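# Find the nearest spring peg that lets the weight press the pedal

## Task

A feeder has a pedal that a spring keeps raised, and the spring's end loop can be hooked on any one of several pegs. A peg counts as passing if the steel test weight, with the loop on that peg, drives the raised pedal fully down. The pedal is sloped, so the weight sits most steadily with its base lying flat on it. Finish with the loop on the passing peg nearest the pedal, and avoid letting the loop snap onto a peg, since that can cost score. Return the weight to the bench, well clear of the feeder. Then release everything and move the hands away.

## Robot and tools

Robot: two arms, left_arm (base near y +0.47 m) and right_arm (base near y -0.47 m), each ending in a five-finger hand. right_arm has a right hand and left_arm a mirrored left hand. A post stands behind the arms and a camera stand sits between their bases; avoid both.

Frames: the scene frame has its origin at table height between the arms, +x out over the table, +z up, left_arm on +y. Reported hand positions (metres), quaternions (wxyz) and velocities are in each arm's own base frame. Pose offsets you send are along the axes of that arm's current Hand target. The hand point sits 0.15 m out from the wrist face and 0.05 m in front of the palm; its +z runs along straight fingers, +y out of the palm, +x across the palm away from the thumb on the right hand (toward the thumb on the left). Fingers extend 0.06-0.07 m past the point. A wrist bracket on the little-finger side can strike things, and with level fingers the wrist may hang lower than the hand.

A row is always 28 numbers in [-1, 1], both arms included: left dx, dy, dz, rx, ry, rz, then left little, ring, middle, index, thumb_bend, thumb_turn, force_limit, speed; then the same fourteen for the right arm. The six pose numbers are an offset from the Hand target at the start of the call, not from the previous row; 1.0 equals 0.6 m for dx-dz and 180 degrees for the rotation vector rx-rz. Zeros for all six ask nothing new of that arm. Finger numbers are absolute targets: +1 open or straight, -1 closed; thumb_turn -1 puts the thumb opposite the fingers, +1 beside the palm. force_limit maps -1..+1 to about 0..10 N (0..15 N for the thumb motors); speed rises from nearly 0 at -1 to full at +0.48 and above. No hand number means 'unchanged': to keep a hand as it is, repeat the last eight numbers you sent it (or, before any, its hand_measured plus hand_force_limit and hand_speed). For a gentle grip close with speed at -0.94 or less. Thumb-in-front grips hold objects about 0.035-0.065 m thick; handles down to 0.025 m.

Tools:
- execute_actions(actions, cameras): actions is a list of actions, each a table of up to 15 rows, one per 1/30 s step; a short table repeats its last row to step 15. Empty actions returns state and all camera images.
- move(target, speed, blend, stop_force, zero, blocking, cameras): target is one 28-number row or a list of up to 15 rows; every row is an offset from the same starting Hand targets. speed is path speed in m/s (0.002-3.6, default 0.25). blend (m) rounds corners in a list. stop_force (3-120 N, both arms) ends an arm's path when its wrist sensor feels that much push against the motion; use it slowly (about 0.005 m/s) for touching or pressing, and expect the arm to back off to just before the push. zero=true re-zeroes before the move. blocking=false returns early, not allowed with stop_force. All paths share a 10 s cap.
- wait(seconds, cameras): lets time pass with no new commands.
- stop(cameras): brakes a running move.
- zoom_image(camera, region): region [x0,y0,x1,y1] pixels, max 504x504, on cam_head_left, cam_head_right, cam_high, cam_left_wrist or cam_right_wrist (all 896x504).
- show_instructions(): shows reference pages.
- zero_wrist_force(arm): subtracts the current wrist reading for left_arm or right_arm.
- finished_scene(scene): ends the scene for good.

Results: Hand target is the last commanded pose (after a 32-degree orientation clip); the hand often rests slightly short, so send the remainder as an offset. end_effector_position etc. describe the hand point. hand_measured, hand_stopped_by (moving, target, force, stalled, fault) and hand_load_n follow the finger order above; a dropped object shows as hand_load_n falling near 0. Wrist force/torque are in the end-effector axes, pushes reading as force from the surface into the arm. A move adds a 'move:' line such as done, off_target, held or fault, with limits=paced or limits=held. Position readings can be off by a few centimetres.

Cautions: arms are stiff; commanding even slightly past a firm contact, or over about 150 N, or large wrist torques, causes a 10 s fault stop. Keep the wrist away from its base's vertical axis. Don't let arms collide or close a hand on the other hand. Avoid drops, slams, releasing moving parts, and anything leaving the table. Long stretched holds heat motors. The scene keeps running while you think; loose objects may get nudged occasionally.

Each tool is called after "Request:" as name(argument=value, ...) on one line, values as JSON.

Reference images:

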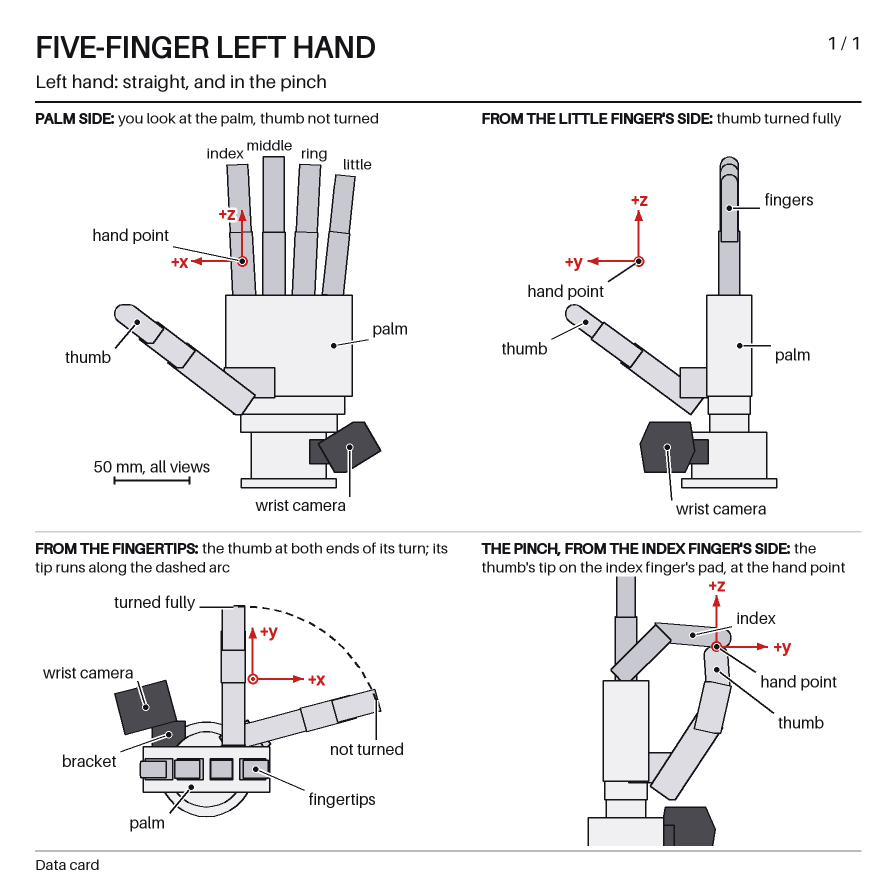

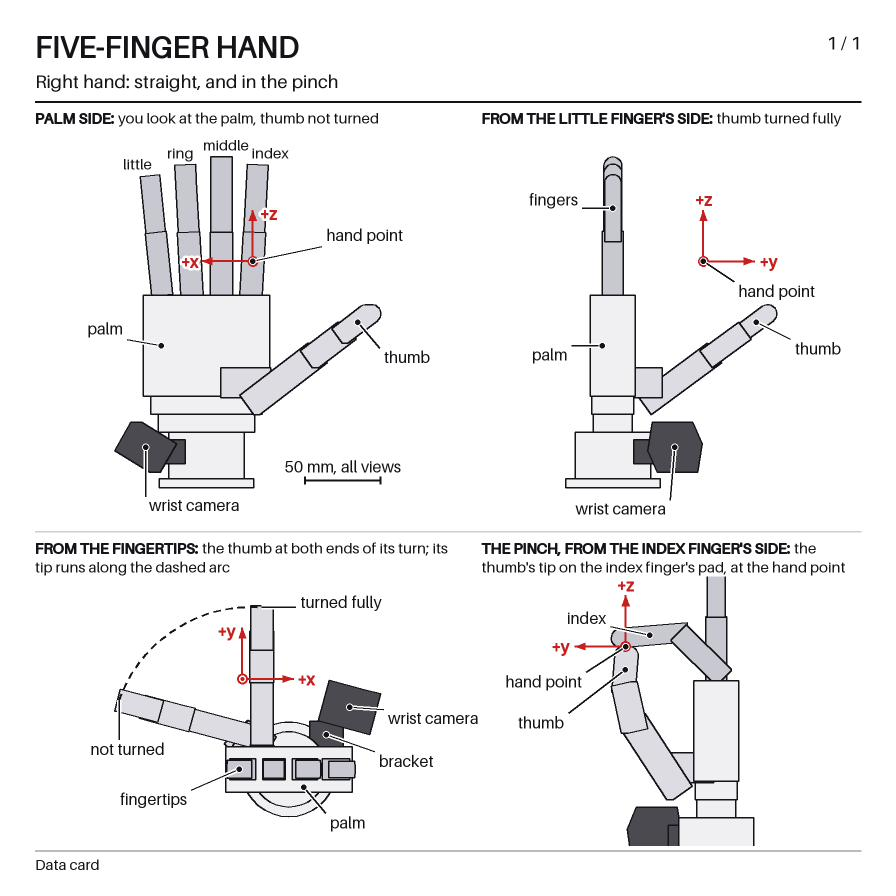

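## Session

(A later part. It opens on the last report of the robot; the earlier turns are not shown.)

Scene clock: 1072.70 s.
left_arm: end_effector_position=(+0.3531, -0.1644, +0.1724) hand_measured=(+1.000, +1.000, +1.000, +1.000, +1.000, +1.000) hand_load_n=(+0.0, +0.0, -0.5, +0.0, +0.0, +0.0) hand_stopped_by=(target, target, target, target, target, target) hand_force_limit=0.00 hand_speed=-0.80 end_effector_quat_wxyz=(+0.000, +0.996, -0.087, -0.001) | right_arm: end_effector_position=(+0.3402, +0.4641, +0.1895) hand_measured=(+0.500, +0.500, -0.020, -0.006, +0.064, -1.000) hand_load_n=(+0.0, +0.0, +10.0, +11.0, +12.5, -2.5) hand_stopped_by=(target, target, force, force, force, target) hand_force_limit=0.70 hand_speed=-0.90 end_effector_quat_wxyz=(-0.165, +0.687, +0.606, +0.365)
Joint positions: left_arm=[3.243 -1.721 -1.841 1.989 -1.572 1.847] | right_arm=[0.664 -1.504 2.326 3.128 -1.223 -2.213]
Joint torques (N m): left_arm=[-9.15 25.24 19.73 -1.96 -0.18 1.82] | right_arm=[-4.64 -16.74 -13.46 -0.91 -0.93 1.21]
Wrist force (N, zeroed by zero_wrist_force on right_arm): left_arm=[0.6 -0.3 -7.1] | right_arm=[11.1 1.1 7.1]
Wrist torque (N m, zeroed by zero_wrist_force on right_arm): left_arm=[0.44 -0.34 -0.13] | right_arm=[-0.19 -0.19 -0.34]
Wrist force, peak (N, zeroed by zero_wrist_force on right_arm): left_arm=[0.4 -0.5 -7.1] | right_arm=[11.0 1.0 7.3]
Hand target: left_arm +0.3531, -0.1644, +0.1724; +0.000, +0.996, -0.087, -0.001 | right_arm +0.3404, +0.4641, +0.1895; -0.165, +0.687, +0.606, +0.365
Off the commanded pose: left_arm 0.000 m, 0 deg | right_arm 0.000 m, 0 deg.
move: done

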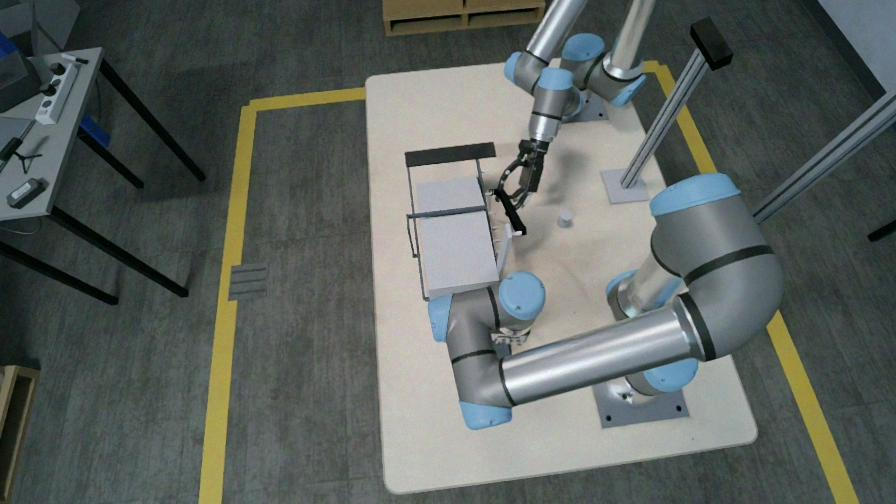

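Request:
move(target=[[0,0,0,0,0,0,1,1,1,1,1,1,0,-0.8,0,0.019,0.006,0,0,0,0.5,0.5,-0.45,-0.45,-0.5,-1,0.7,-0.9],[0,0,0,0,0,0,1,1,1,1,1,1,0,-0.8,0,0.0173,0.0116,0,0,0,0.5,0.5,-0.45,-0.45,-0.5,-1,0.7,-0.9]], speed=0.015)

Request:
move(target=[[0,0,0,0,0,0,1,1,1,1,1,1,0,-0.8,0,-0.0095,-0.003,0,0,0,0.5,0.5,-0.45,-0.45,-0.5,-1,0.7,-0.9]], speed=0.015)

Request:
move(target=[[0,0,0,0,0,0,1,1,1,1,1,1,0,-0.8,0,-0.0095,-0.003,0,0,0,0.5,0.5,-0.45,-0.45,-0.5,-1,0.7,-0.9]], speed=0.015, cameras=["cam_high"])

Request:
zoom_image(camera="cam_high", region=[480, 175, 520, 215])

Scene clock: 1091.83 s.
left_arm: end_effector_position=(+0.3531, -0.1644, +0.1724) hand_measured=(+1.000, +1.000, +1.000, +1.000, +1.000, +1.000) hand_load_n=(+0.0, +0.0, -0.5, +0.0, +0.0, +0.0) hand_stopped_by=(target, target, target, target, target, target) hand_force_limit=0.00 hand_speed=-0.80 end_effector_quat_wxyz=(+0.000, +0.996, -0.087, -0.001) | right_arm: end_effector_position=(+0.3524, +0.4666, +0.1870) hand_measured=(+0.500, +0.500, -0.020, -0.006, +0.064, -1.000) hand_load_n=(+0.0, +0.0, +10.5, +7.0, +12.0, -4.0) hand_stopped_by=(target, target, force, force, force, target) hand_force_limit=0.70 hand_speed=-0.90 end_effector_quat_wxyz=(-0.165, +0.687, +0.606, +0.365)
Joint positions: left_arm=[3.243 -1.721 -1.841 1.989 -1.572 1.847] | right_arm=[0.649 -1.479 2.306 3.127 -1.213 -2.224]
Joint torques (N m): left_arm=[-9.84 21.94 15.77 -1.25 -0.02 1.48] | right_arm=[-1.21 -28.51 -8.68 1.03 -0.68 0.78]
Wrist force (N, zeroed by zero_wrist_force on right_arm): left_arm=[-0.3 -0.7 -7.4] | right_arm=[10.0 -2.5 2.5]
Wrist torque (N m, zeroed by zero_wrist_force on right_arm): left_arm=[0.40 -0.26 -0.16] | right_arm=[-0.31 -0.08 -0.37]
Wrist force, peak (N, zeroed by zero_wrist_force on right_arm): left_arm=[0.4 -0.6 -7.8] | right_arm=[15.2 -1.1 5.7]
Hand target: left_arm +0.3531, -0.1644, +0.1724; +0.000, +0.996, -0.087, -0.001 | right_arm +0.3524, +0.4666, +0.1870; -0.165, +0.687, +0.606, +0.365
Off the commanded pose: left_arm 0.000 m, 0 deg | right_arm 0.000 m, 0 deg.
move: done

Scene clock: 1092.47 s.
left_arm: end_effector_position=(+0.3531, -0.1644, +0.1724) hand_measured=(+1.000, +1.000, +1.000, +1.000, +1.000, +1.000) hand_load_n=(+0.0, +0.0, +0.0, +0.0, +0.0, +0.0) hand_stopped_by=(target, target, target, target, target, target) hand_force_limit=0.00 hand_speed=-0.80 end_effector_quat_wxyz=(+0.000, +0.996, -0.087, -0.001) | right_arm: end_effector_position=(+0.3462, +0.4666, +0.1870) hand_measured=(+0.500, +0.500, -0.020, -0.006, +0.064, -1.000) hand_load_n=(+0.0, +0.0, +10.5, +7.5, +11.5, -4.0) hand_stopped_by=(target, target, force, force, force, target) hand_force_limit=0.70 hand_speed=-0.90 end_effector_quat_wxyz=(-0.165, +0.687, +0.606, +0.365)
Joint positions: left_arm=[3.243 -1.721 -1.841 1.989 -1.572 1.847] | right_arm=[0.659 -1.486 2.315 3.123 -1.22 -2.216]
Joint torques (N m): left_arm=[-9.27 20.6 14.93 -1.22 0.06 1.34] | right_arm=[-2.99 -16.67 -11.69 -0.61 -0.86 1.07]
Wrist force (N, zeroed by zero_wrist_force on right_arm): left_arm=[0.5 -0.3 -7.0] | right_arm=[9.8 0.2 4.0]
Wrist torque (N m, zeroed by zero_wrist_force on right_arm): left_arm=[0.43 -0.34 -0.13] | right_arm=[-0.17 -0.09 -0.38]
Wrist force, peak (N, zeroed by zero_wrist_force on right_arm): left_arm=[0.3 -0.5 -7.6] | right_arm=[10.1 0.1 3.8]
Hand target: left_arm +0.3531, -0.1644, +0.1724; +0.000, +0.996, -0.087, -0.001 | right_arm +0.3464, +0.4666, +0.1870; -0.165, +0.687, +0.606, +0.365
Off the commanded pose: left_arm 0.000 m, 0 deg | right_arm 0.000 m, 0 deg.
move: done

Scene clock: 1093.10 s.
left_arm: end_effector_position=(+0.3531, -0.1644, +0.1724) hand_measured=(+1.000, +1.000, +1.000, +1.000, +1.000, +1.000) hand_load_n=(+0.0, +0.0, -0.5, +0.0, +0.0, +0.5) hand_stopped_by=(target, target, target, target, target, target) hand_force_limit=0.00 hand_speed=-0.80 end_effector_quat_wxyz=(+0.000, +0.996, -0.087, -0.001) | right_arm: end_effector_position=(+0.3403, +0.4666, +0.1870) hand_measured=(+0.500, +0.500, -0.020, -0.006, +0.064, -1.000) hand_load_n=(+0.0, +0.0, +10.5, +8.5, +12.0, -3.0) hand_stopped_by=(target, target, force, force, force, target) hand_force_limit=0.70 hand_speed=-0.90 end_effector_quat_wxyz=(-0.165, +0.687, +0.606, +0.365)
Joint positions: left_arm=[3.243 -1.721 -1.841 1.989 -1.572 1.847] | right_arm=[0.669 -1.493 2.323 3.118 -1.226 -2.209]
Joint torques (N m): left_arm=[-9.68 21.19 14.3 -1.32 -0.18 1.49] | right_arm=[-4.36 -15.74 -11.94 -0.49 -0.46 1.03]
Wrist force (N, zeroed by zero_wrist_force on right_arm): left_arm=[0.5 -0.4 -7.3] | right_arm=[10.8 1.4 5.2]
Wrist torque (N m, zeroed by zero_wrist_force on right_arm): left_arm=[0.42 -0.33 -0.12] | right_arm=[-0.13 -0.16 -0.36]
Wrist force, peak (N, zeroed by zero_wrist_force on right_arm): left_arm=[0.3 -0.4 -7.5] | right_arm=[10.8 1.4 5.2]
Hand target: left_arm +0.3531, -0.1644, +0.1724; +0.000, +0.996, -0.087, -0.001 | right_arm +0.3404, +0.4666, +0.1870; -0.165, +0.687, +0.606, +0.365
Off the commanded pose: left_arm 0.000 m, 0 deg | right_arm 0.000 m, 0 deg.
move: done

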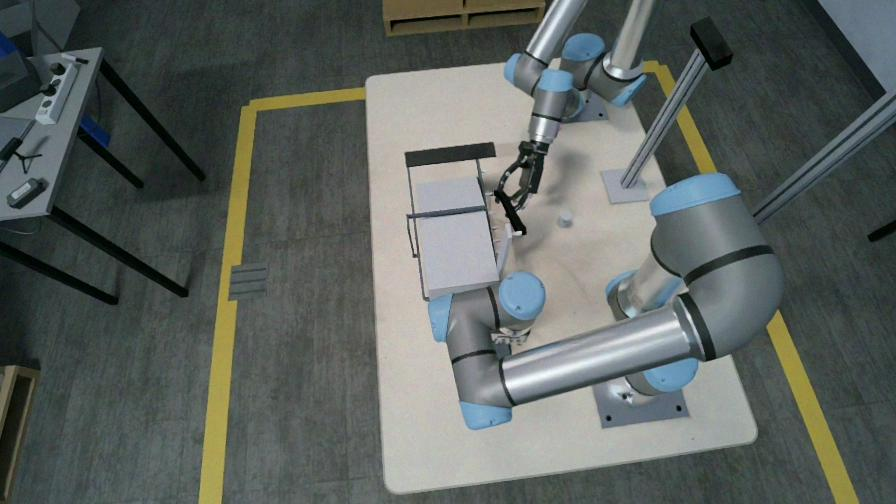

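Scaled by 12.600.

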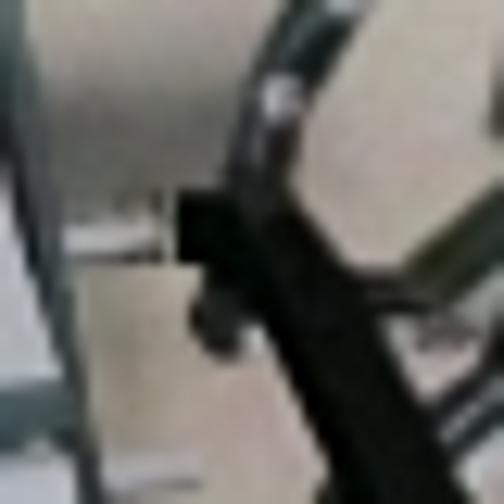

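Request:
zoom_image(camera="cam_high", region=[482, 184, 502, 204])

Request:
execute_actions(actions=[], cameras=["cam_right_wrist","cam_head_left","cam_head_right"])

Request:
zoom_image(camera="cam_right_wrist", region=[380, 180, 580, 504])

Scaled by 25.200.

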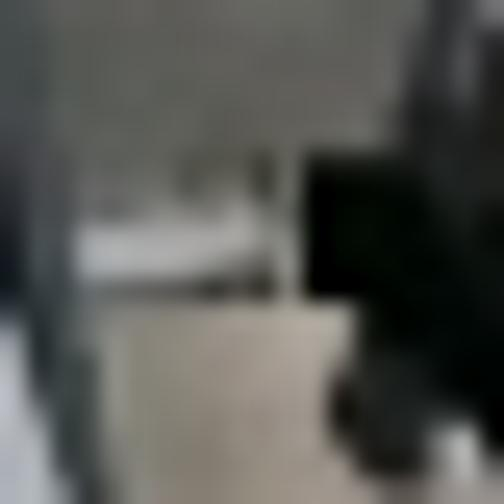

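Scene clock: 1108.10 s.
left_arm: end_effector_position=(+0.3531, -0.1644, +0.1724) hand_measured=(+1.000, +1.000, +1.000, +1.000, +1.000, +1.000) hand_load_n=(+0.0, +0.0, -0.5, +0.0, +0.0, +0.0) hand_stopped_by=(target, target, target, target, target, target) hand_force_limit=0.00 hand_speed=-0.80 end_effector_quat_wxyz=(+0.000, +0.996, -0.087, -0.001) | right_arm: end_effector_position=(+0.3404, +0.4666, +0.1870) hand_measured=(+0.500, +0.500, -0.020, -0.006, +0.064, -1.000) hand_load_n=(+0.0, +0.0, +10.0, +8.0, +12.0, -3.5) hand_stopped_by=(target, target, force, force, force, target) hand_force_limit=0.70 hand_speed=-0.90 end_effector_quat_wxyz=(-0.165, +0.687, +0.606, +0.365)
Joint positions: left_arm=[3.243 -1.721 -1.841 1.989 -1.572 1.847] | right_arm=[0.669 -1.493 2.323 3.118 -1.226 -2.209]
Joint velocities: within noise
Joint torques (N m): left_arm=[-8.98 18.46 12.44 -1.35 -0.19 1.33] | right_arm=[-14.55 -6.82 -15.63 0.78 -1.1 -0.78]
Wrist force (N, zeroed by zero_wrist_force on right_arm): left_arm=[0.3 -0.4 -7.4] | right_arm=[12.1 1.0 5.0]
Wrist torque (N m, zeroed by zero_wrist_force on right_arm): left_arm=[0.44 -0.31 -0.14] | right_arm=[-0.16 -0.24 -0.34]
Wrist force, peak (N, zeroed by zero_wrist_force on right_arm): left_arm=[0.6 -0.7 -7.8] | right_arm=[12.3 0.9 4.8]
Hand target: left_arm +0.3531, -0.1644, +0.1724; +0.000, +0.996, -0.087, -0.001 | right_arm +0.3404, +0.4666, +0.1870; -0.165, +0.687, +0.606, +0.365
Off the commanded pose: left_arm 0.000 m, 0 deg | right_arm 0.000 m, 0 deg.
Images, in order (width x height): cam_head_left 896x504, cam_head_right 896x504, cam_right_wrist 896x504.

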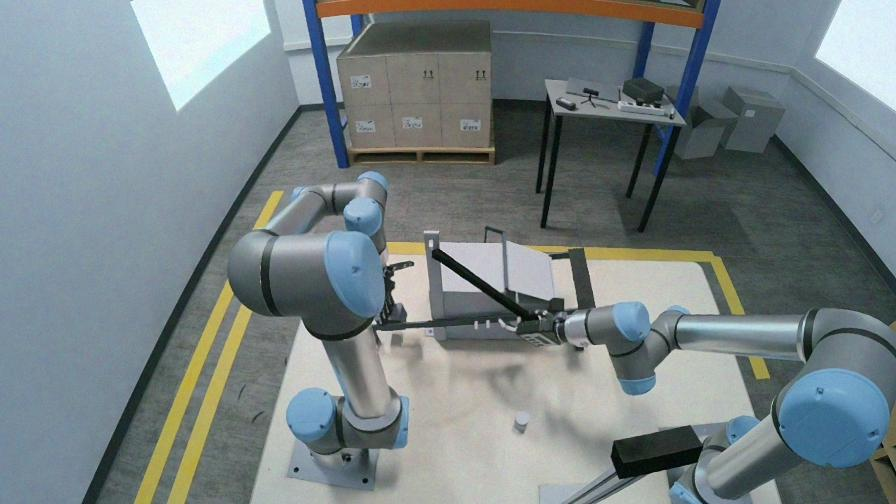

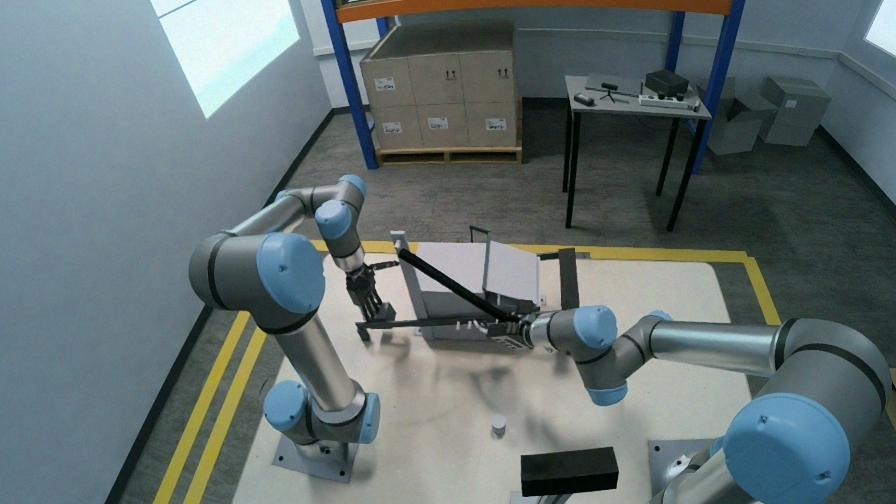

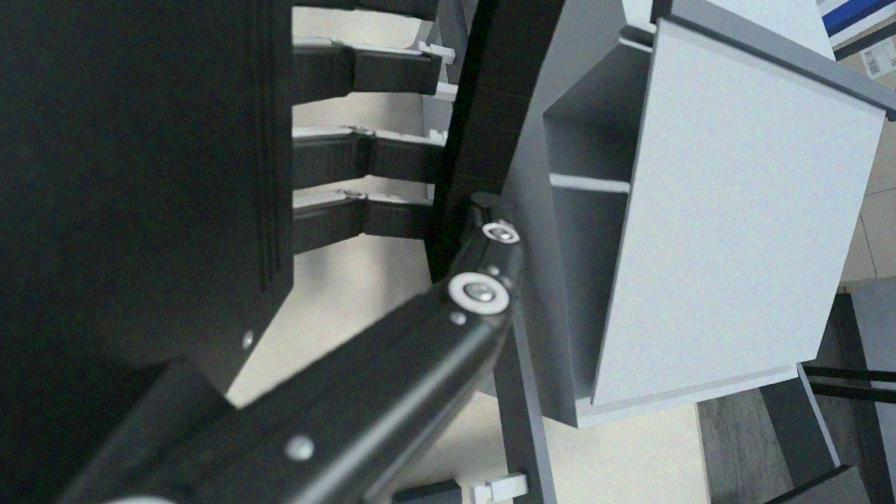

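Scaled by 1.556.

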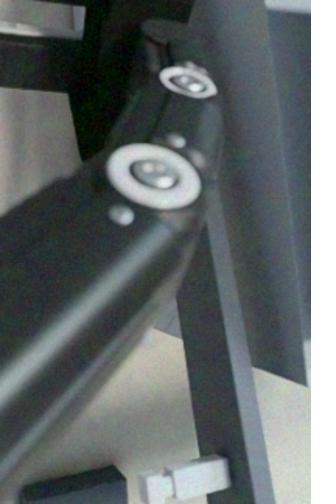

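Request:
move(target=[[0,0,0,0,0,0,1,1,1,1,1,1,0,-0.8,0,-0.0095,-0.003,0,0,0,0.5,0.5,-0.45,-0.45,-0.5,-1,0.7,-0.9]], speed=0.015, cameras=["cam_high"])

Request:
zoom_image(camera="cam_high", region=[482, 184, 502, 204])

Request:
move(target=[[0,0,0,0,0,0,1,1,1,1,1,1,0,-0.8,0,-0.0095,-0.003,0,0,0,0.5,0.5,-0.45,-0.45,-0.5,-1,0.7,-0.9]], speed=0.015, cameras=["cam_high"])

Request:
zoom_image(camera="cam_high", region=[482, 184, 502, 204])

Scene clock: 1113.33 s.
left_arm: end_effector_position=(+0.3531, -0.1644, +0.1724) hand_measured=(+1.000, +1.000, +1.000, +1.000, +1.000, +1.000) hand_load_n=(+0.0, +0.0, -0.5, +0.0, +0.0, +0.0) hand_stopped_by=(target, target, target, target, target, target) hand_force_limit=0.00 hand_speed=-0.80 end_effector_quat_wxyz=(+0.000, +0.996, -0.087, -0.001) | right_arm: end_effector_position=(+0.3343, +0.4666, +0.1870) hand_measured=(+0.500, +0.500, -0.020, -0.006, +0.064, -1.000) hand_load_n=(+0.0, +0.0, +10.5, +6.0, +11.5, -4.0) hand_stopped_by=(target, target, force, force, force, target) hand_force_limit=0.70 hand_speed=-0.90 end_effector_quat_wxyz=(-0.165, +0.687, +0.606, +0.365)
Joint positions: left_arm=[3.243 -1.721 -1.841 1.989 -1.572 1.847] | right_arm=[0.679 -1.499 2.331 3.114 -1.233 -2.201]
Joint torques (N m): left_arm=[-8.6 15.66 11.62 -1.24 -0.18 0.76] | right_arm=[-3.94 -15.45 -13.29 -0.49 -0.95 1.07]
Wrist force (N, zeroed by zero_wrist_force on right_arm): left_arm=[-0.1 -0.8 -7.2] | right_arm=[10.0 -1.5 2.8]
Wrist torque (N m, zeroed by zero_wrist_force on right_arm): left_arm=[0.38 -0.28 -0.16] | right_arm=[-0.26 -0.10 -0.32]
Wrist force, peak (N, zeroed by zero_wrist_force on right_arm): left_arm=[0.6 -0.4 -7.8] | right_arm=[12.3 1.0 5.1]
Hand target: left_arm +0.3531, -0.1644, +0.1724; +0.000, +0.996, -0.087, -0.001 | right_arm +0.3344, +0.4666, +0.1870; -0.165, +0.687, +0.606, +0.365
Off the commanded pose: left_arm 0.000 m, 0 deg | right_arm 0.000 m, 0 deg.
move: done

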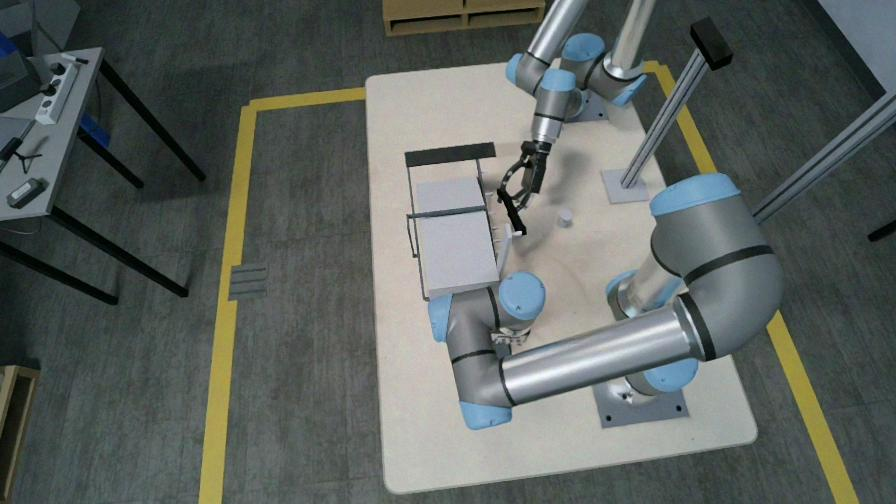

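Scaled by 25.200.

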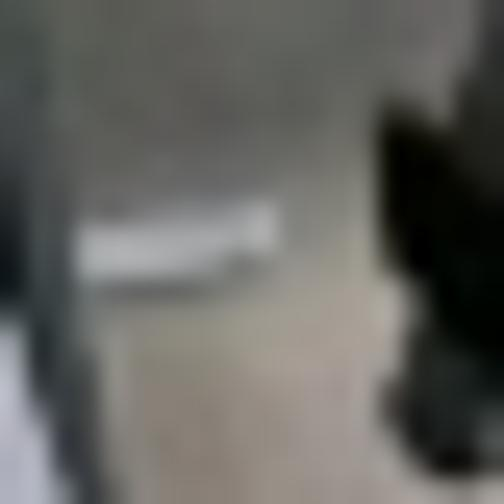

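Scene clock: 1113.97 s.
left_arm: end_effector_position=(+0.3531, -0.1644, +0.1724) hand_measured=(+1.000, +1.000, +1.000, +1.000, +1.000, +1.000) hand_load_n=(+0.0, +0.0, +0.0, +0.0, +0.0, +0.0) hand_stopped_by=(target, target, target, target, target, target) hand_force_limit=0.00 hand_speed=-0.80 end_effector_quat_wxyz=(+0.000, +0.996, -0.087, -0.001) | right_arm: end_effector_position=(+0.3283, +0.4666, +0.1870) hand_measured=(+0.500, +0.500, -0.020, -0.006, +0.064, -1.000) hand_load_n=(+0.0, +0.0, +11.0, +6.0, +11.5, -4.0) hand_stopped_by=(target, target, force, force, force, target) hand_force_limit=0.70 hand_speed=-0.90 end_effector_quat_wxyz=(-0.165, +0.687, +0.606, +0.365)
Joint positions: left_arm=[3.243 -1.721 -1.841 1.989 -1.572 1.847] | right_arm=[0.689 -1.505 2.339 3.11 -1.241 -2.193]
Joint torques (N m): left_arm=[-9.39 15.34 11.48 -1.36 0.02 1.01] | right_arm=[-4.72 -15.19 -12.18 -0.5 -0.56 0.97]
Wrist force (N, zeroed by zero_wrist_force on right_arm): left_arm=[0.2 -0.5 -7.2] | right_arm=[10.1 -1.0 2.9]
Wrist torque (N m, zeroed by zero_wrist_force on right_arm): left_arm=[0.42 -0.32 -0.14] | right_arm=[-0.21 -0.12 -0.29]
Wrist force, peak (N, zeroed by zero_wrist_force on right_arm): left_arm=[0.4 -0.7 -7.6] | right_arm=[10.2 -1.1 2.7]
Hand target: left_arm +0.3531, -0.1644, +0.1724; +0.000, +0.996, -0.087, -0.001 | right_arm +0.3285, +0.4666, +0.1870; -0.165, +0.687, +0.606, +0.365
Off the commanded pose: left_arm 0.000 m, 0 deg | right_arm 0.000 m, 0 deg.
move: done

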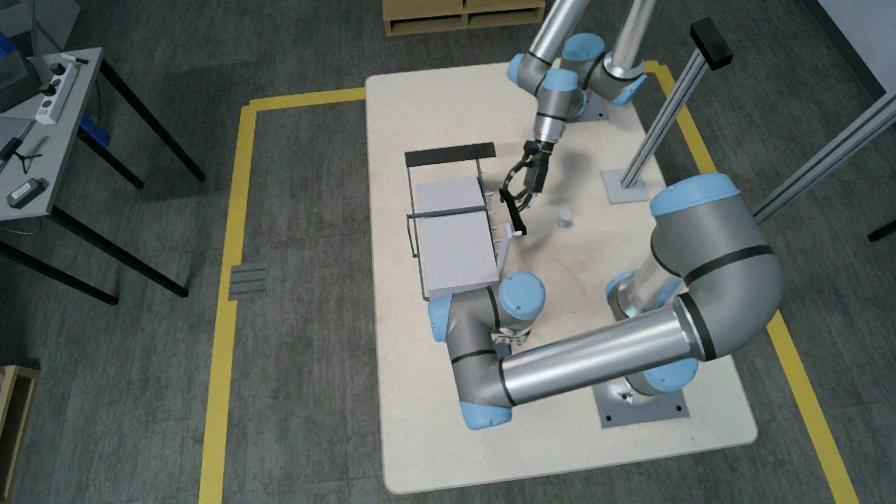

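Scaled by 25.200.

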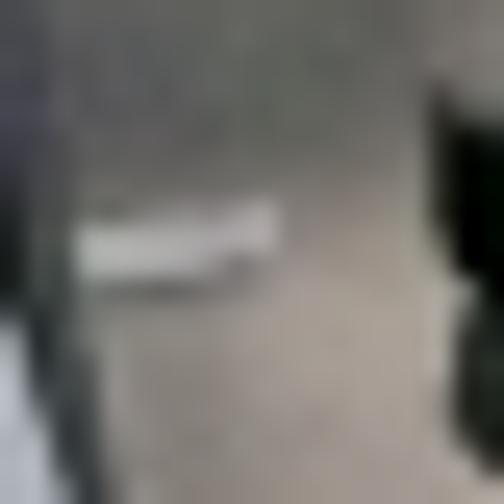

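Request:
move(target=[[0,0,-0.002,0,0,0,1,1,1,1,1,1,0,-0.8,0,0,0,0,0,0,0.5,0.5,-0.45,-0.45,-0.5,-1,0.7,-0.9]], speed=0.01)

Request:
move(target=[[0,0,-0.003,0,0,0,1,1,1,1,1,1,0,-0.8,0,0,0,0,0,0,0.5,0.5,-0.45,-0.45,-0.5,-1,0.7,-0.9]], speed=0.01)

Request:
move(target=[[0,0,-0.003,0,0,0,1,1,1,1,1,1,0,-0.8,0,0,0,0,0,0,0.5,0.5,-0.45,-0.45,-0.5,-1,0.7,-0.9]], speed=0.01, cameras=["cam_left_wrist"])

Scene clock: 1119.93 s.
left_arm: end_effector_position=(+0.3531, -0.1644, +0.1736) hand_measured=(+1.000, +1.000, +1.000, +1.000, +1.000, +1.000) hand_load_n=(+0.0, +0.0, +0.0, +0.0, +0.0, +0.0) hand_stopped_by=(target, target, target, target, target, target) hand_force_limit=0.00 hand_speed=-0.80 end_effector_quat_wxyz=(+0.000, +0.996, -0.087, -0.001) | right_arm: end_effector_position=(+0.3285, +0.4666, +0.1870) hand_measured=(+0.500, +0.500, -0.020, -0.006, +0.064, -1.000) hand_load_n=(+0.0, +0.0, +10.5, +5.5, +11.5, -4.0) hand_stopped_by=(target, target, force, force, force, target) hand_force_limit=0.70 hand_speed=-0.90 end_effector_quat_wxyz=(-0.165, +0.687, +0.606, +0.365)
Joint positions: left_arm=[3.243 -1.72 -1.839 1.986 -1.572 1.847] | right_arm=[0.689 -1.505 2.338 3.11 -1.24 -2.193]
Joint torques (N m): left_arm=[-9.13 31.93 15.62 -0.98 0.19 0.35] | right_arm=[-14.98 -6.11 -17.18 0.93 0.36 -1]
Wrist force (N, zeroed by zero_wrist_force on right_arm): left_arm=[0.8 0.2 1.0] | right_arm=[9.9 -1.1 3.1]
Wrist torque (N m, zeroed by zero_wrist_force on right_arm): left_arm=[-0.01 -0.15 -0.11] | right_arm=[-0.23 -0.10 -0.30]
Wrist force, peak (N, zeroed by zero_wrist_force on right_arm): left_arm=[0.3 -0.3 -7.8] | right_arm=[10.3 -0.9 2.9]
Hand target: left_arm +0.3531, -0.1644, +0.1736; +0.000, +0.996, -0.087, -0.001 | right_arm +0.3285, +0.4666, +0.1870; -0.165, +0.687, +0.606, +0.365
Off the commanded pose: left_arm 0.000 m, 0 deg | right_arm 0.000 m, 0 deg.
move: done

Scene clock: 1120.43 s.
left_arm: end_effector_position=(+0.3531, -0.1644, +0.1755) hand_measured=(+1.000, +1.000, +1.000, +1.000, +1.000, +1.000) hand_load_n=(+0.0, +0.0, +0.0, +0.0, +0.0, +0.0) hand_stopped_by=(target, target, target, target, target, target) hand_force_limit=0.00 hand_speed=-0.80 end_effector_quat_wxyz=(+0.000, +0.996, -0.087, -0.001) | right_arm: end_effector_position=(+0.3285, +0.4666, +0.1870) hand_measured=(+0.500, +0.500, -0.020, -0.006, +0.064, -1.000) hand_load_n=(+0.5, +0.0, +10.5, +5.5, +11.5, -4.0) hand_stopped_by=(target, target, force, force, force, target) hand_force_limit=0.70 hand_speed=-0.90 end_effector_quat_wxyz=(-0.165, +0.687, +0.606, +0.365)
Joint positions: left_arm=[3.243 -1.718 -1.836 1.981 -1.572 1.847] | right_arm=[0.689 -1.505 2.338 3.11 -1.24 -2.193]
Joint torques (N m): left_arm=[-10.7 20.54 12.38 -1.15 0.15 -0.19] | right_arm=[-14.38 -7.64 -17.08 0.88 0.36 -1.29]
Wrist force (N, zeroed by zero_wrist_force on right_arm): left_arm=[0.6 0.1 0.8] | right_arm=[10.1 -1.1 3.0]
Wrist torque (N m, zeroed by zero_wrist_force on right_arm): left_arm=[-0.01 -0.13 -0.12] | right_arm=[-0.23 -0.13 -0.29]
Wrist force, peak (N, zeroed by zero_wrist_force on right_arm): left_arm=[0.7 0.1 1.2] | right_arm=[10.2 -1.1 2.8]
Hand target: left_arm +0.3531, -0.1644, +0.1754; +0.000, +0.996, -0.087, -0.001 | right_arm +0.3285, +0.4666, +0.1870; -0.165, +0.687, +0.606, +0.365
Off the commanded pose: left_arm 0.000 m, 0 deg | right_arm 0.000 m, 0 deg.
move: done

Scene clock: 1120.93 s.
left_arm: end_effector_position=(+0.3532, -0.1644, +0.1773) hand_measured=(+1.000, +1.000, +1.000, +1.000, +1.000, +1.000) hand_load_n=(+0.0, +0.0, +0.0, +0.0, +0.0, +0.0) hand_stopped_by=(target, target, target, target, target, target) hand_force_limit=0.00 hand_speed=-0.80 end_effector_quat_wxyz=(+0.000, +0.996, -0.087, -0.001) | right_arm: end_effector_position=(+0.3285, +0.4666, +0.1870) hand_measured=(+0.500, +0.500, -0.020, -0.006, +0.064, -1.000) hand_load_n=(+0.0, +0.5, +11.0, +5.5, +11.5, -4.0) hand_stopped_by=(target, target, force, force, force, target) hand_force_limit=0.70 hand_speed=-0.90 end_effector_quat_wxyz=(-0.165, +0.687, +0.606, +0.365)
Joint positions: left_arm=[3.243 -1.716 -1.833 1.977 -1.572 1.847] | right_arm=[0.689 -1.505 2.338 3.11 -1.24 -2.193]
Joint torques (N m): left_arm=[-9.77 23.04 13.25 -1.23 -0.08 -0.68] | right_arm=[-14.64 -6.6 -16.29 1.17 0.38 -1.13]
Wrist force (N, zeroed by zero_wrist_force on right_arm): left_arm=[0.9 -0.1 1.0] | right_arm=[10.0 -1.1 3.0]
Wrist torque (N m, zeroed by zero_wrist_force on right_arm): left_arm=[-0.05 -0.16 -0.10] | right_arm=[-0.23 -0.10 -0.30]
Wrist force, peak (N, zeroed by zero_wrist_force on right_arm): left_arm=[0.9 -0.1 1.0] | right_arm=[10.2 -1.0 2.9]
Hand target: left_arm +0.3531, -0.1644, +0.1772; +0.000, +0.996, -0.087, -0.001 | right_arm +0.3285, +0.4666, +0.1870; -0.165, +0.687, +0.606, +0.365
Off the commanded pose: left_arm 0.000 m, 0 deg | right_arm 0.000 m, 0 deg.
move: done

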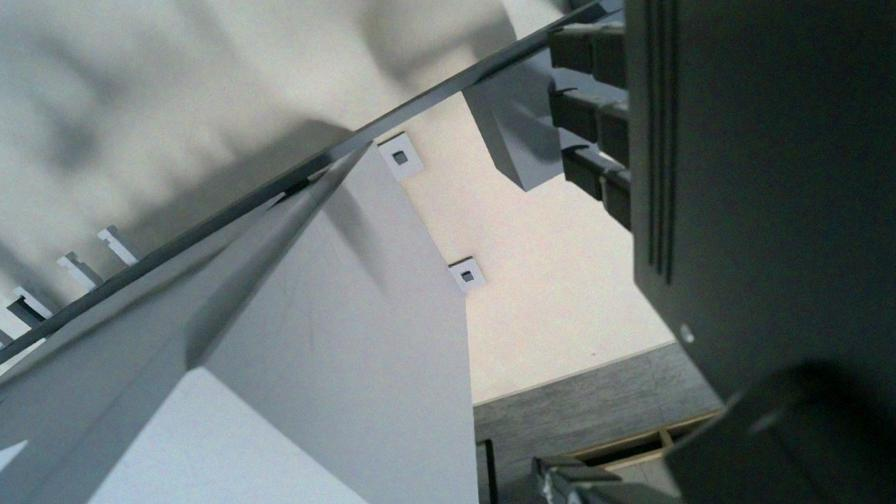

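Request:
move(target=[[0,0,-0.138,0,0,0,1,1,1,1,1,1,0,-0.8,0,0,0,0,0,0,0.5,0.5,-0.45,-0.45,-0.5,-1,0.7,-0.9],[-0.357,0.023,-0.205,0,0,0,1,1,1,1,1,1,0,-0.8,0,0,0,0,0,0,0.5,0.5,-0.45,-0.45,-0.5,-1,0.7,-0.9],[-0.403,0.437,0.003,0,0.5,0,1,1,1,1,1,1,0,-0.8,0,0,0,0,0,0,0.5,0.5,-0.45,-0.45,-0.5,-1,0.7,-0.9]], speed=0.2, blend=[0.04,0.04,0], cameras=["cam_left_wrist","cam_high"])

Scene clock: 1153.00 s.
left_arm: end_effector_position=(+0.3531, -0.1644, +0.1772) hand_measured=(+1.000, +1.000, +1.000, +1.000, +1.000, +1.000) hand_load_n=(+0.0, +0.0, +0.0, +0.0, +0.0, +0.0) hand_stopped_by=(target, target, target, target, target, target) hand_force_limit=0.00 hand_speed=-0.80 end_effector_quat_wxyz=(+0.000, +0.996, -0.087, -0.001) | right_arm: end_effector_position=(+0.3285, +0.4666, +0.1870) hand_measured=(+0.500, +0.500, -0.020, -0.006, +0.064, -1.000) hand_load_n=(+0.0, +0.0, +10.5, +5.5, +11.5, -4.0) hand_stopped_by=(target, target, force, force, force, target) hand_force_limit=0.70 hand_speed=-0.90 end_effector_quat_wxyz=(-0.165, +0.687, +0.606, +0.365)
Joint positions: left_arm=[3.243 -1.716 -1.833 1.977 -1.572 1.847] | right_arm=[0.689 -1.505 2.338 3.11 -1.24 -2.193]
Joint torques (N m): left_arm=[-9.46 13.41 11.12 -0.74 0.12 -1.13] | right_arm=[-14.29 -7.2 -16.5 0.9 0.31 -1.11]
Wrist force (N, zeroed by zero_wrist_force on right_arm): left_arm=[0.6 -0.1 1.0] | right_arm=[9.9 -1.1 2.8]
Wrist torque (N m, zeroed by zero_wrist_force on right_arm): left_arm=[-0.05 -0.12 -0.12] | right_arm=[-0.21 -0.09 -0.31]
Wrist force, peak (N, zeroed by zero_wrist_force on right_arm): left_arm=[0.8 -0.2 1.2] | right_arm=[10.3 -1.1 3.0]
Hand target: left_arm +0.3531, -0.1644, +0.1772; +0.000, +0.996, -0.087, -0.001 | right_arm +0.3285, +0.4666, +0.1870; -0.165, +0.687, +0.606, +0.365
move: not run (left_arm's path to target 2 of 3 would bring its wrist too close to its first joint's axis: go round it by way of another target; nothing was sent)
Images, in order (width x height): cam_high 896x504, cam_left_wrist 896x504.

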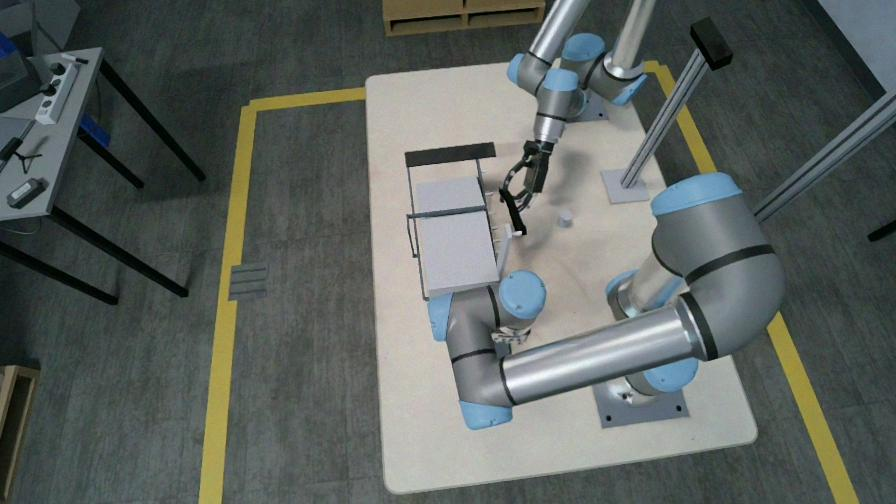

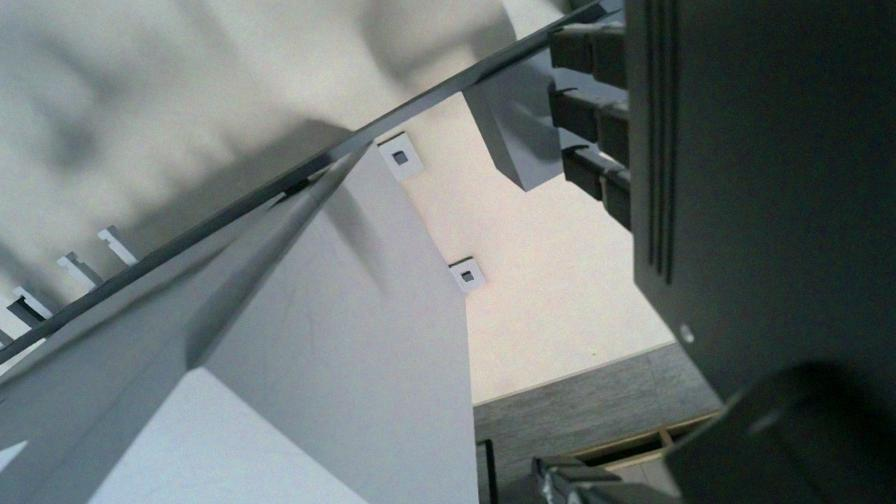

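Request:
move(target=[[0,0,-0.138,0,0,0,1,1,1,1,1,1,0,-0.8,0,0,0,0,0,0,0.5,0.5,-0.45,-0.45,-0.5,-1,0.7,-0.9],[-0.264,0.074,-0.205,0,0,0,1,1,1,1,1,1,0,-0.8,0,0,0,0,0,0,0.5,0.5,-0.45,-0.45,-0.5,-1,0.7,-0.9],[-0.387,0.434,0.003,0,0.5,0,1,1,1,1,1,1,0,-0.8,0,0,0,0,0,0,0.5,0.5,-0.45,-0.45,-0.5,-1,0.7,-0.9]], speed=0.2, blend=[0.03,0.03,0], cameras=["cam_left_wrist","cam_high"])

Scene clock: 1162.47 s.
left_arm: end_effector_position=(+0.0995, -0.3432, +0.1989) hand_measured=(+1.000, +1.000, +1.000, +1.000, +1.000, +1.000) hand_load_n=(+0.0, +0.0, +0.0, +0.0, +0.0, +0.0) hand_stopped_by=(target, target, target, target, target, target) hand_force_limit=0.00 hand_speed=-0.80 end_effector_quat_wxyz=(+0.052, +0.800, -0.070, +0.593) | right_arm: end_effector_position=(+0.3285, +0.4666, +0.1870) hand_measured=(+0.500, +0.500, -0.020, -0.006, +0.064, -1.000) hand_load_n=(+0.0, +0.0, +10.5, +6.0, +11.5, -4.0) hand_stopped_by=(target, target, force, force, force, target) hand_force_limit=0.70 hand_speed=-0.90 end_effector_quat_wxyz=(-0.165, +0.687, +0.606, +0.365)
Joint positions: left_arm=[1.565 -1.729 -2.252 2.913 -2.803 0.528] | right_arm=[0.689 -1.505 2.338 3.11 -1.24 -2.193]
Joint torques (N m): left_arm=[-10.01 10.46 16.78 0.11 -2 -2.02] | right_arm=[-15.8 -8.39 -17.02 0.98 0.03 -1.05]
Wrist force (N, zeroed by zero_wrist_force on right_arm): left_arm=[0.7 -0.2 -0.6] | right_arm=[10.0 -0.8 2.8]
Wrist torque (N m, zeroed by zero_wrist_force on right_arm): left_arm=[0.15 -0.28 -0.17] | right_arm=[-0.18 -0.10 -0.30]
Wrist force, peak (N, zeroed by zero_wrist_force on right_arm): left_arm=[0.6 0.0 3.1] | right_arm=[10.2 -1.1 3.3]
Hand target: left_arm +0.0995, -0.3432, +0.1989; +0.052, +0.800, -0.070, +0.593 (not the last commanded pose) | right_arm +0.3285, +0.4666, +0.1870; -0.165, +0.687, +0.606, +0.365
Off the commanded pose: left_arm 0.048 m, 17 deg | right_arm 0.000 m, 0 deg.
move: held (left_arm; a check stopped the path); path passed 2 of 3 targets; limits=held
pose unreachable (left arm): on one or more control steps of this call, first in action 0 (counted from 0), this arm could not follow its commanded pose, so it was not sent that pose on those steps. It may still have moved: this result reports where it is.
cause: moving toward the commanded pose would bring two parts of the arm too close to each other (joints 4 (wrist 1) to 6 (wrist 3) lie between them).
Images, in order (width x height): cam_high 896x504, cam_left_wrist 896x504.

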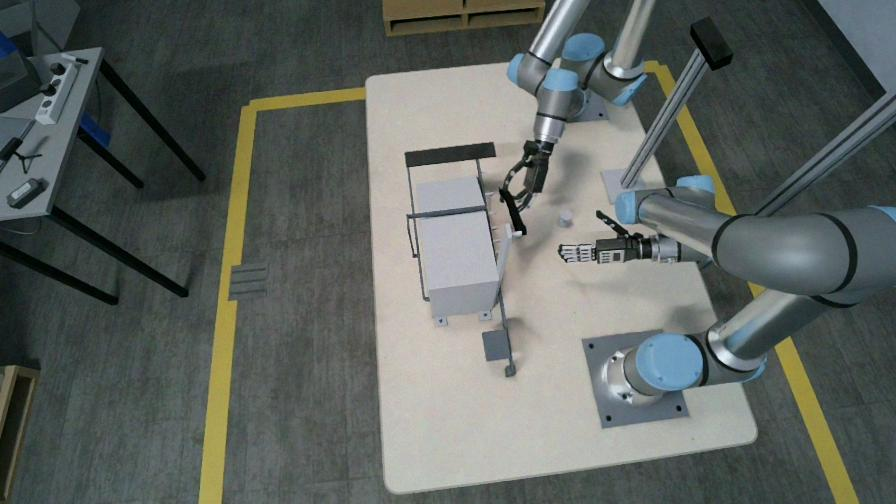

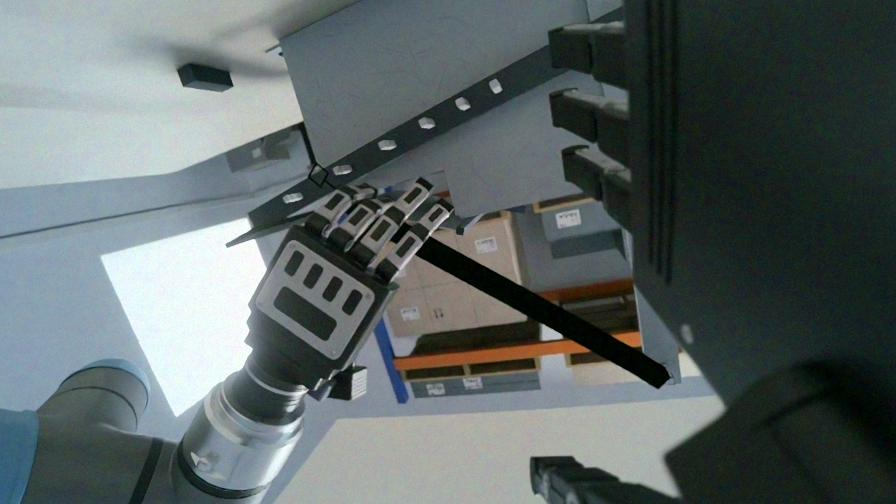

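Request:
zoom_image(camera="cam_left_wrist", region=[280, 100, 460, 220])

Scaled by 2.800.

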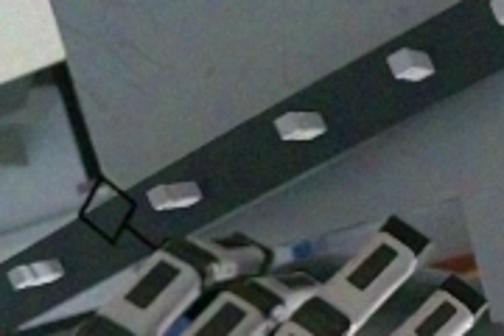

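Request:
move(target=[[0,0,0,0,0,0,1,1,1,1,1,1,0,-0.8,0,-0.0095,-0.003,0,0,0,0.5,0.5,-0.45,-0.45,-0.5,-1,0.7,-0.9],[0,0,0,0,0,0,1,1,1,1,1,1,0,-0.8,0.0585,-0.032,0.068,0,0.0537,0.0169,0.5,0.5,-0.45,-0.45,-0.5,-1,0.7,-0.9]], speed=0.03, blend=[0.003,0], cameras=["cam_left_wrist","cam_high"])

Scene clock: 1178.90 s.
left_arm: end_effector_position=(+0.0995, -0.3432, +0.1989) hand_measured=(+1.000, +1.000, +1.000, +1.000, +1.000, +1.000) hand_load_n=(+0.0, +0.0, +0.0, +0.0, +0.0, +0.0) hand_stopped_by=(target, target, target, target, target, target) hand_force_limit=0.00 hand_speed=-0.80 end_effector_quat_wxyz=(+0.052, +0.800, -0.070, +0.593) | right_arm: end_effector_position=(+0.3223, +0.5230, +0.1797) hand_measured=(+0.500, +0.500, -0.020, -0.006, +0.064, -1.000) hand_load_n=(+0.0, +0.0, +10.5, +6.0, +11.5, -4.0) hand_stopped_by=(target, target, force, force, force, target) hand_force_limit=0.70 hand_speed=-0.90 end_effector_quat_wxyz=(-0.225, +0.670, +0.572, +0.417)
Joint positions: left_arm=[1.565 -1.729 -2.251 2.913 -2.803 0.528] | right_arm=[0.754 -1.325 2.291 2.808 -1.201 -2.042]
Joint torques (N m): left_arm=[-11.98 26.66 17.42 -0.1 -1.04 1.32] | right_arm=[-2.14 -33.87 -0.87 0.49 -0.98 -1.67]
Wrist force (N, zeroed by zero_wrist_force on right_arm): left_arm=[1.1 0.1 -0.4] | right_arm=[7.1 -1.2 2.8]
Wrist torque (N m, zeroed by zero_wrist_force on right_arm): left_arm=[0.18 -0.32 -0.15] | right_arm=[-0.21 -0.02 -0.34]
Wrist force, peak (N, zeroed by zero_wrist_force on right_arm): left_arm=[1.4 0.2 -0.9] | right_arm=[10.4 -0.8 3.2]
Hand target: left_arm +0.0995, -0.3432, +0.1989; +0.052, +0.800, -0.070, +0.593 | right_arm +0.3224, +0.5229, +0.1797; -0.225, +0.670, +0.572, +0.417
Off the commanded pose: left_arm 0.000 m, 0 deg | right_arm 0.000 m, 0 deg.
move: done
Images, in order (width x height): cam_high 896x504, cam_left_wrist 896x504.

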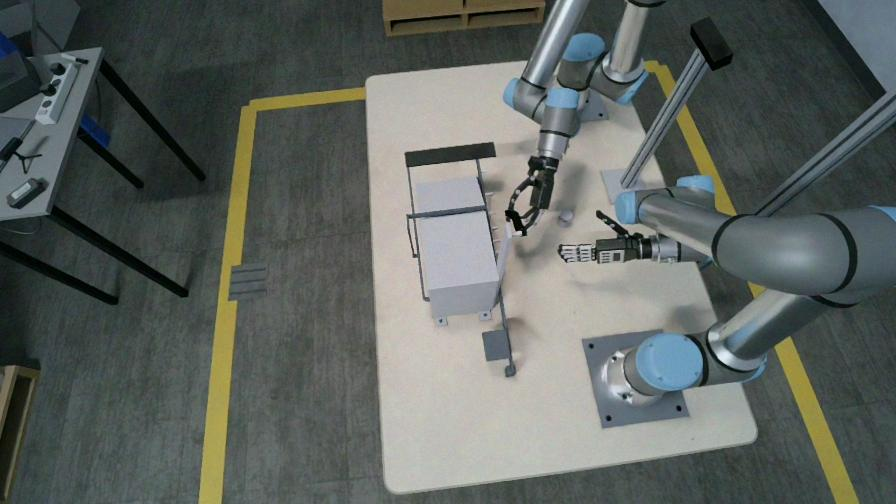

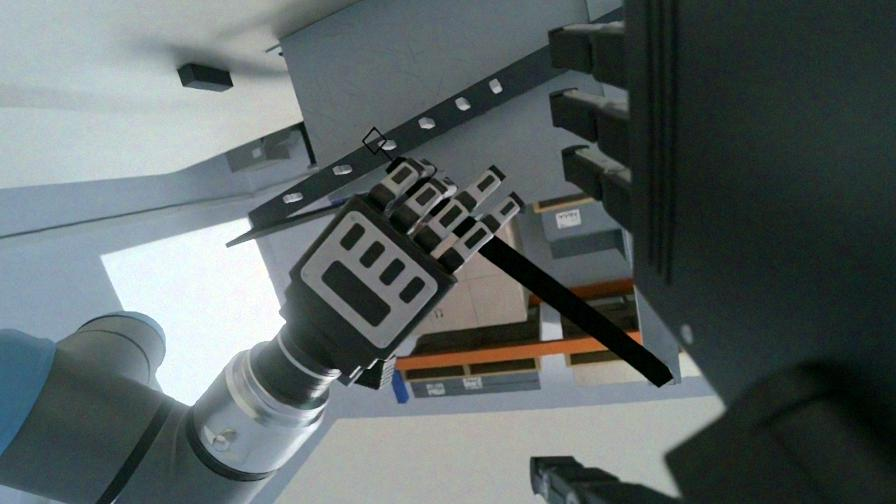

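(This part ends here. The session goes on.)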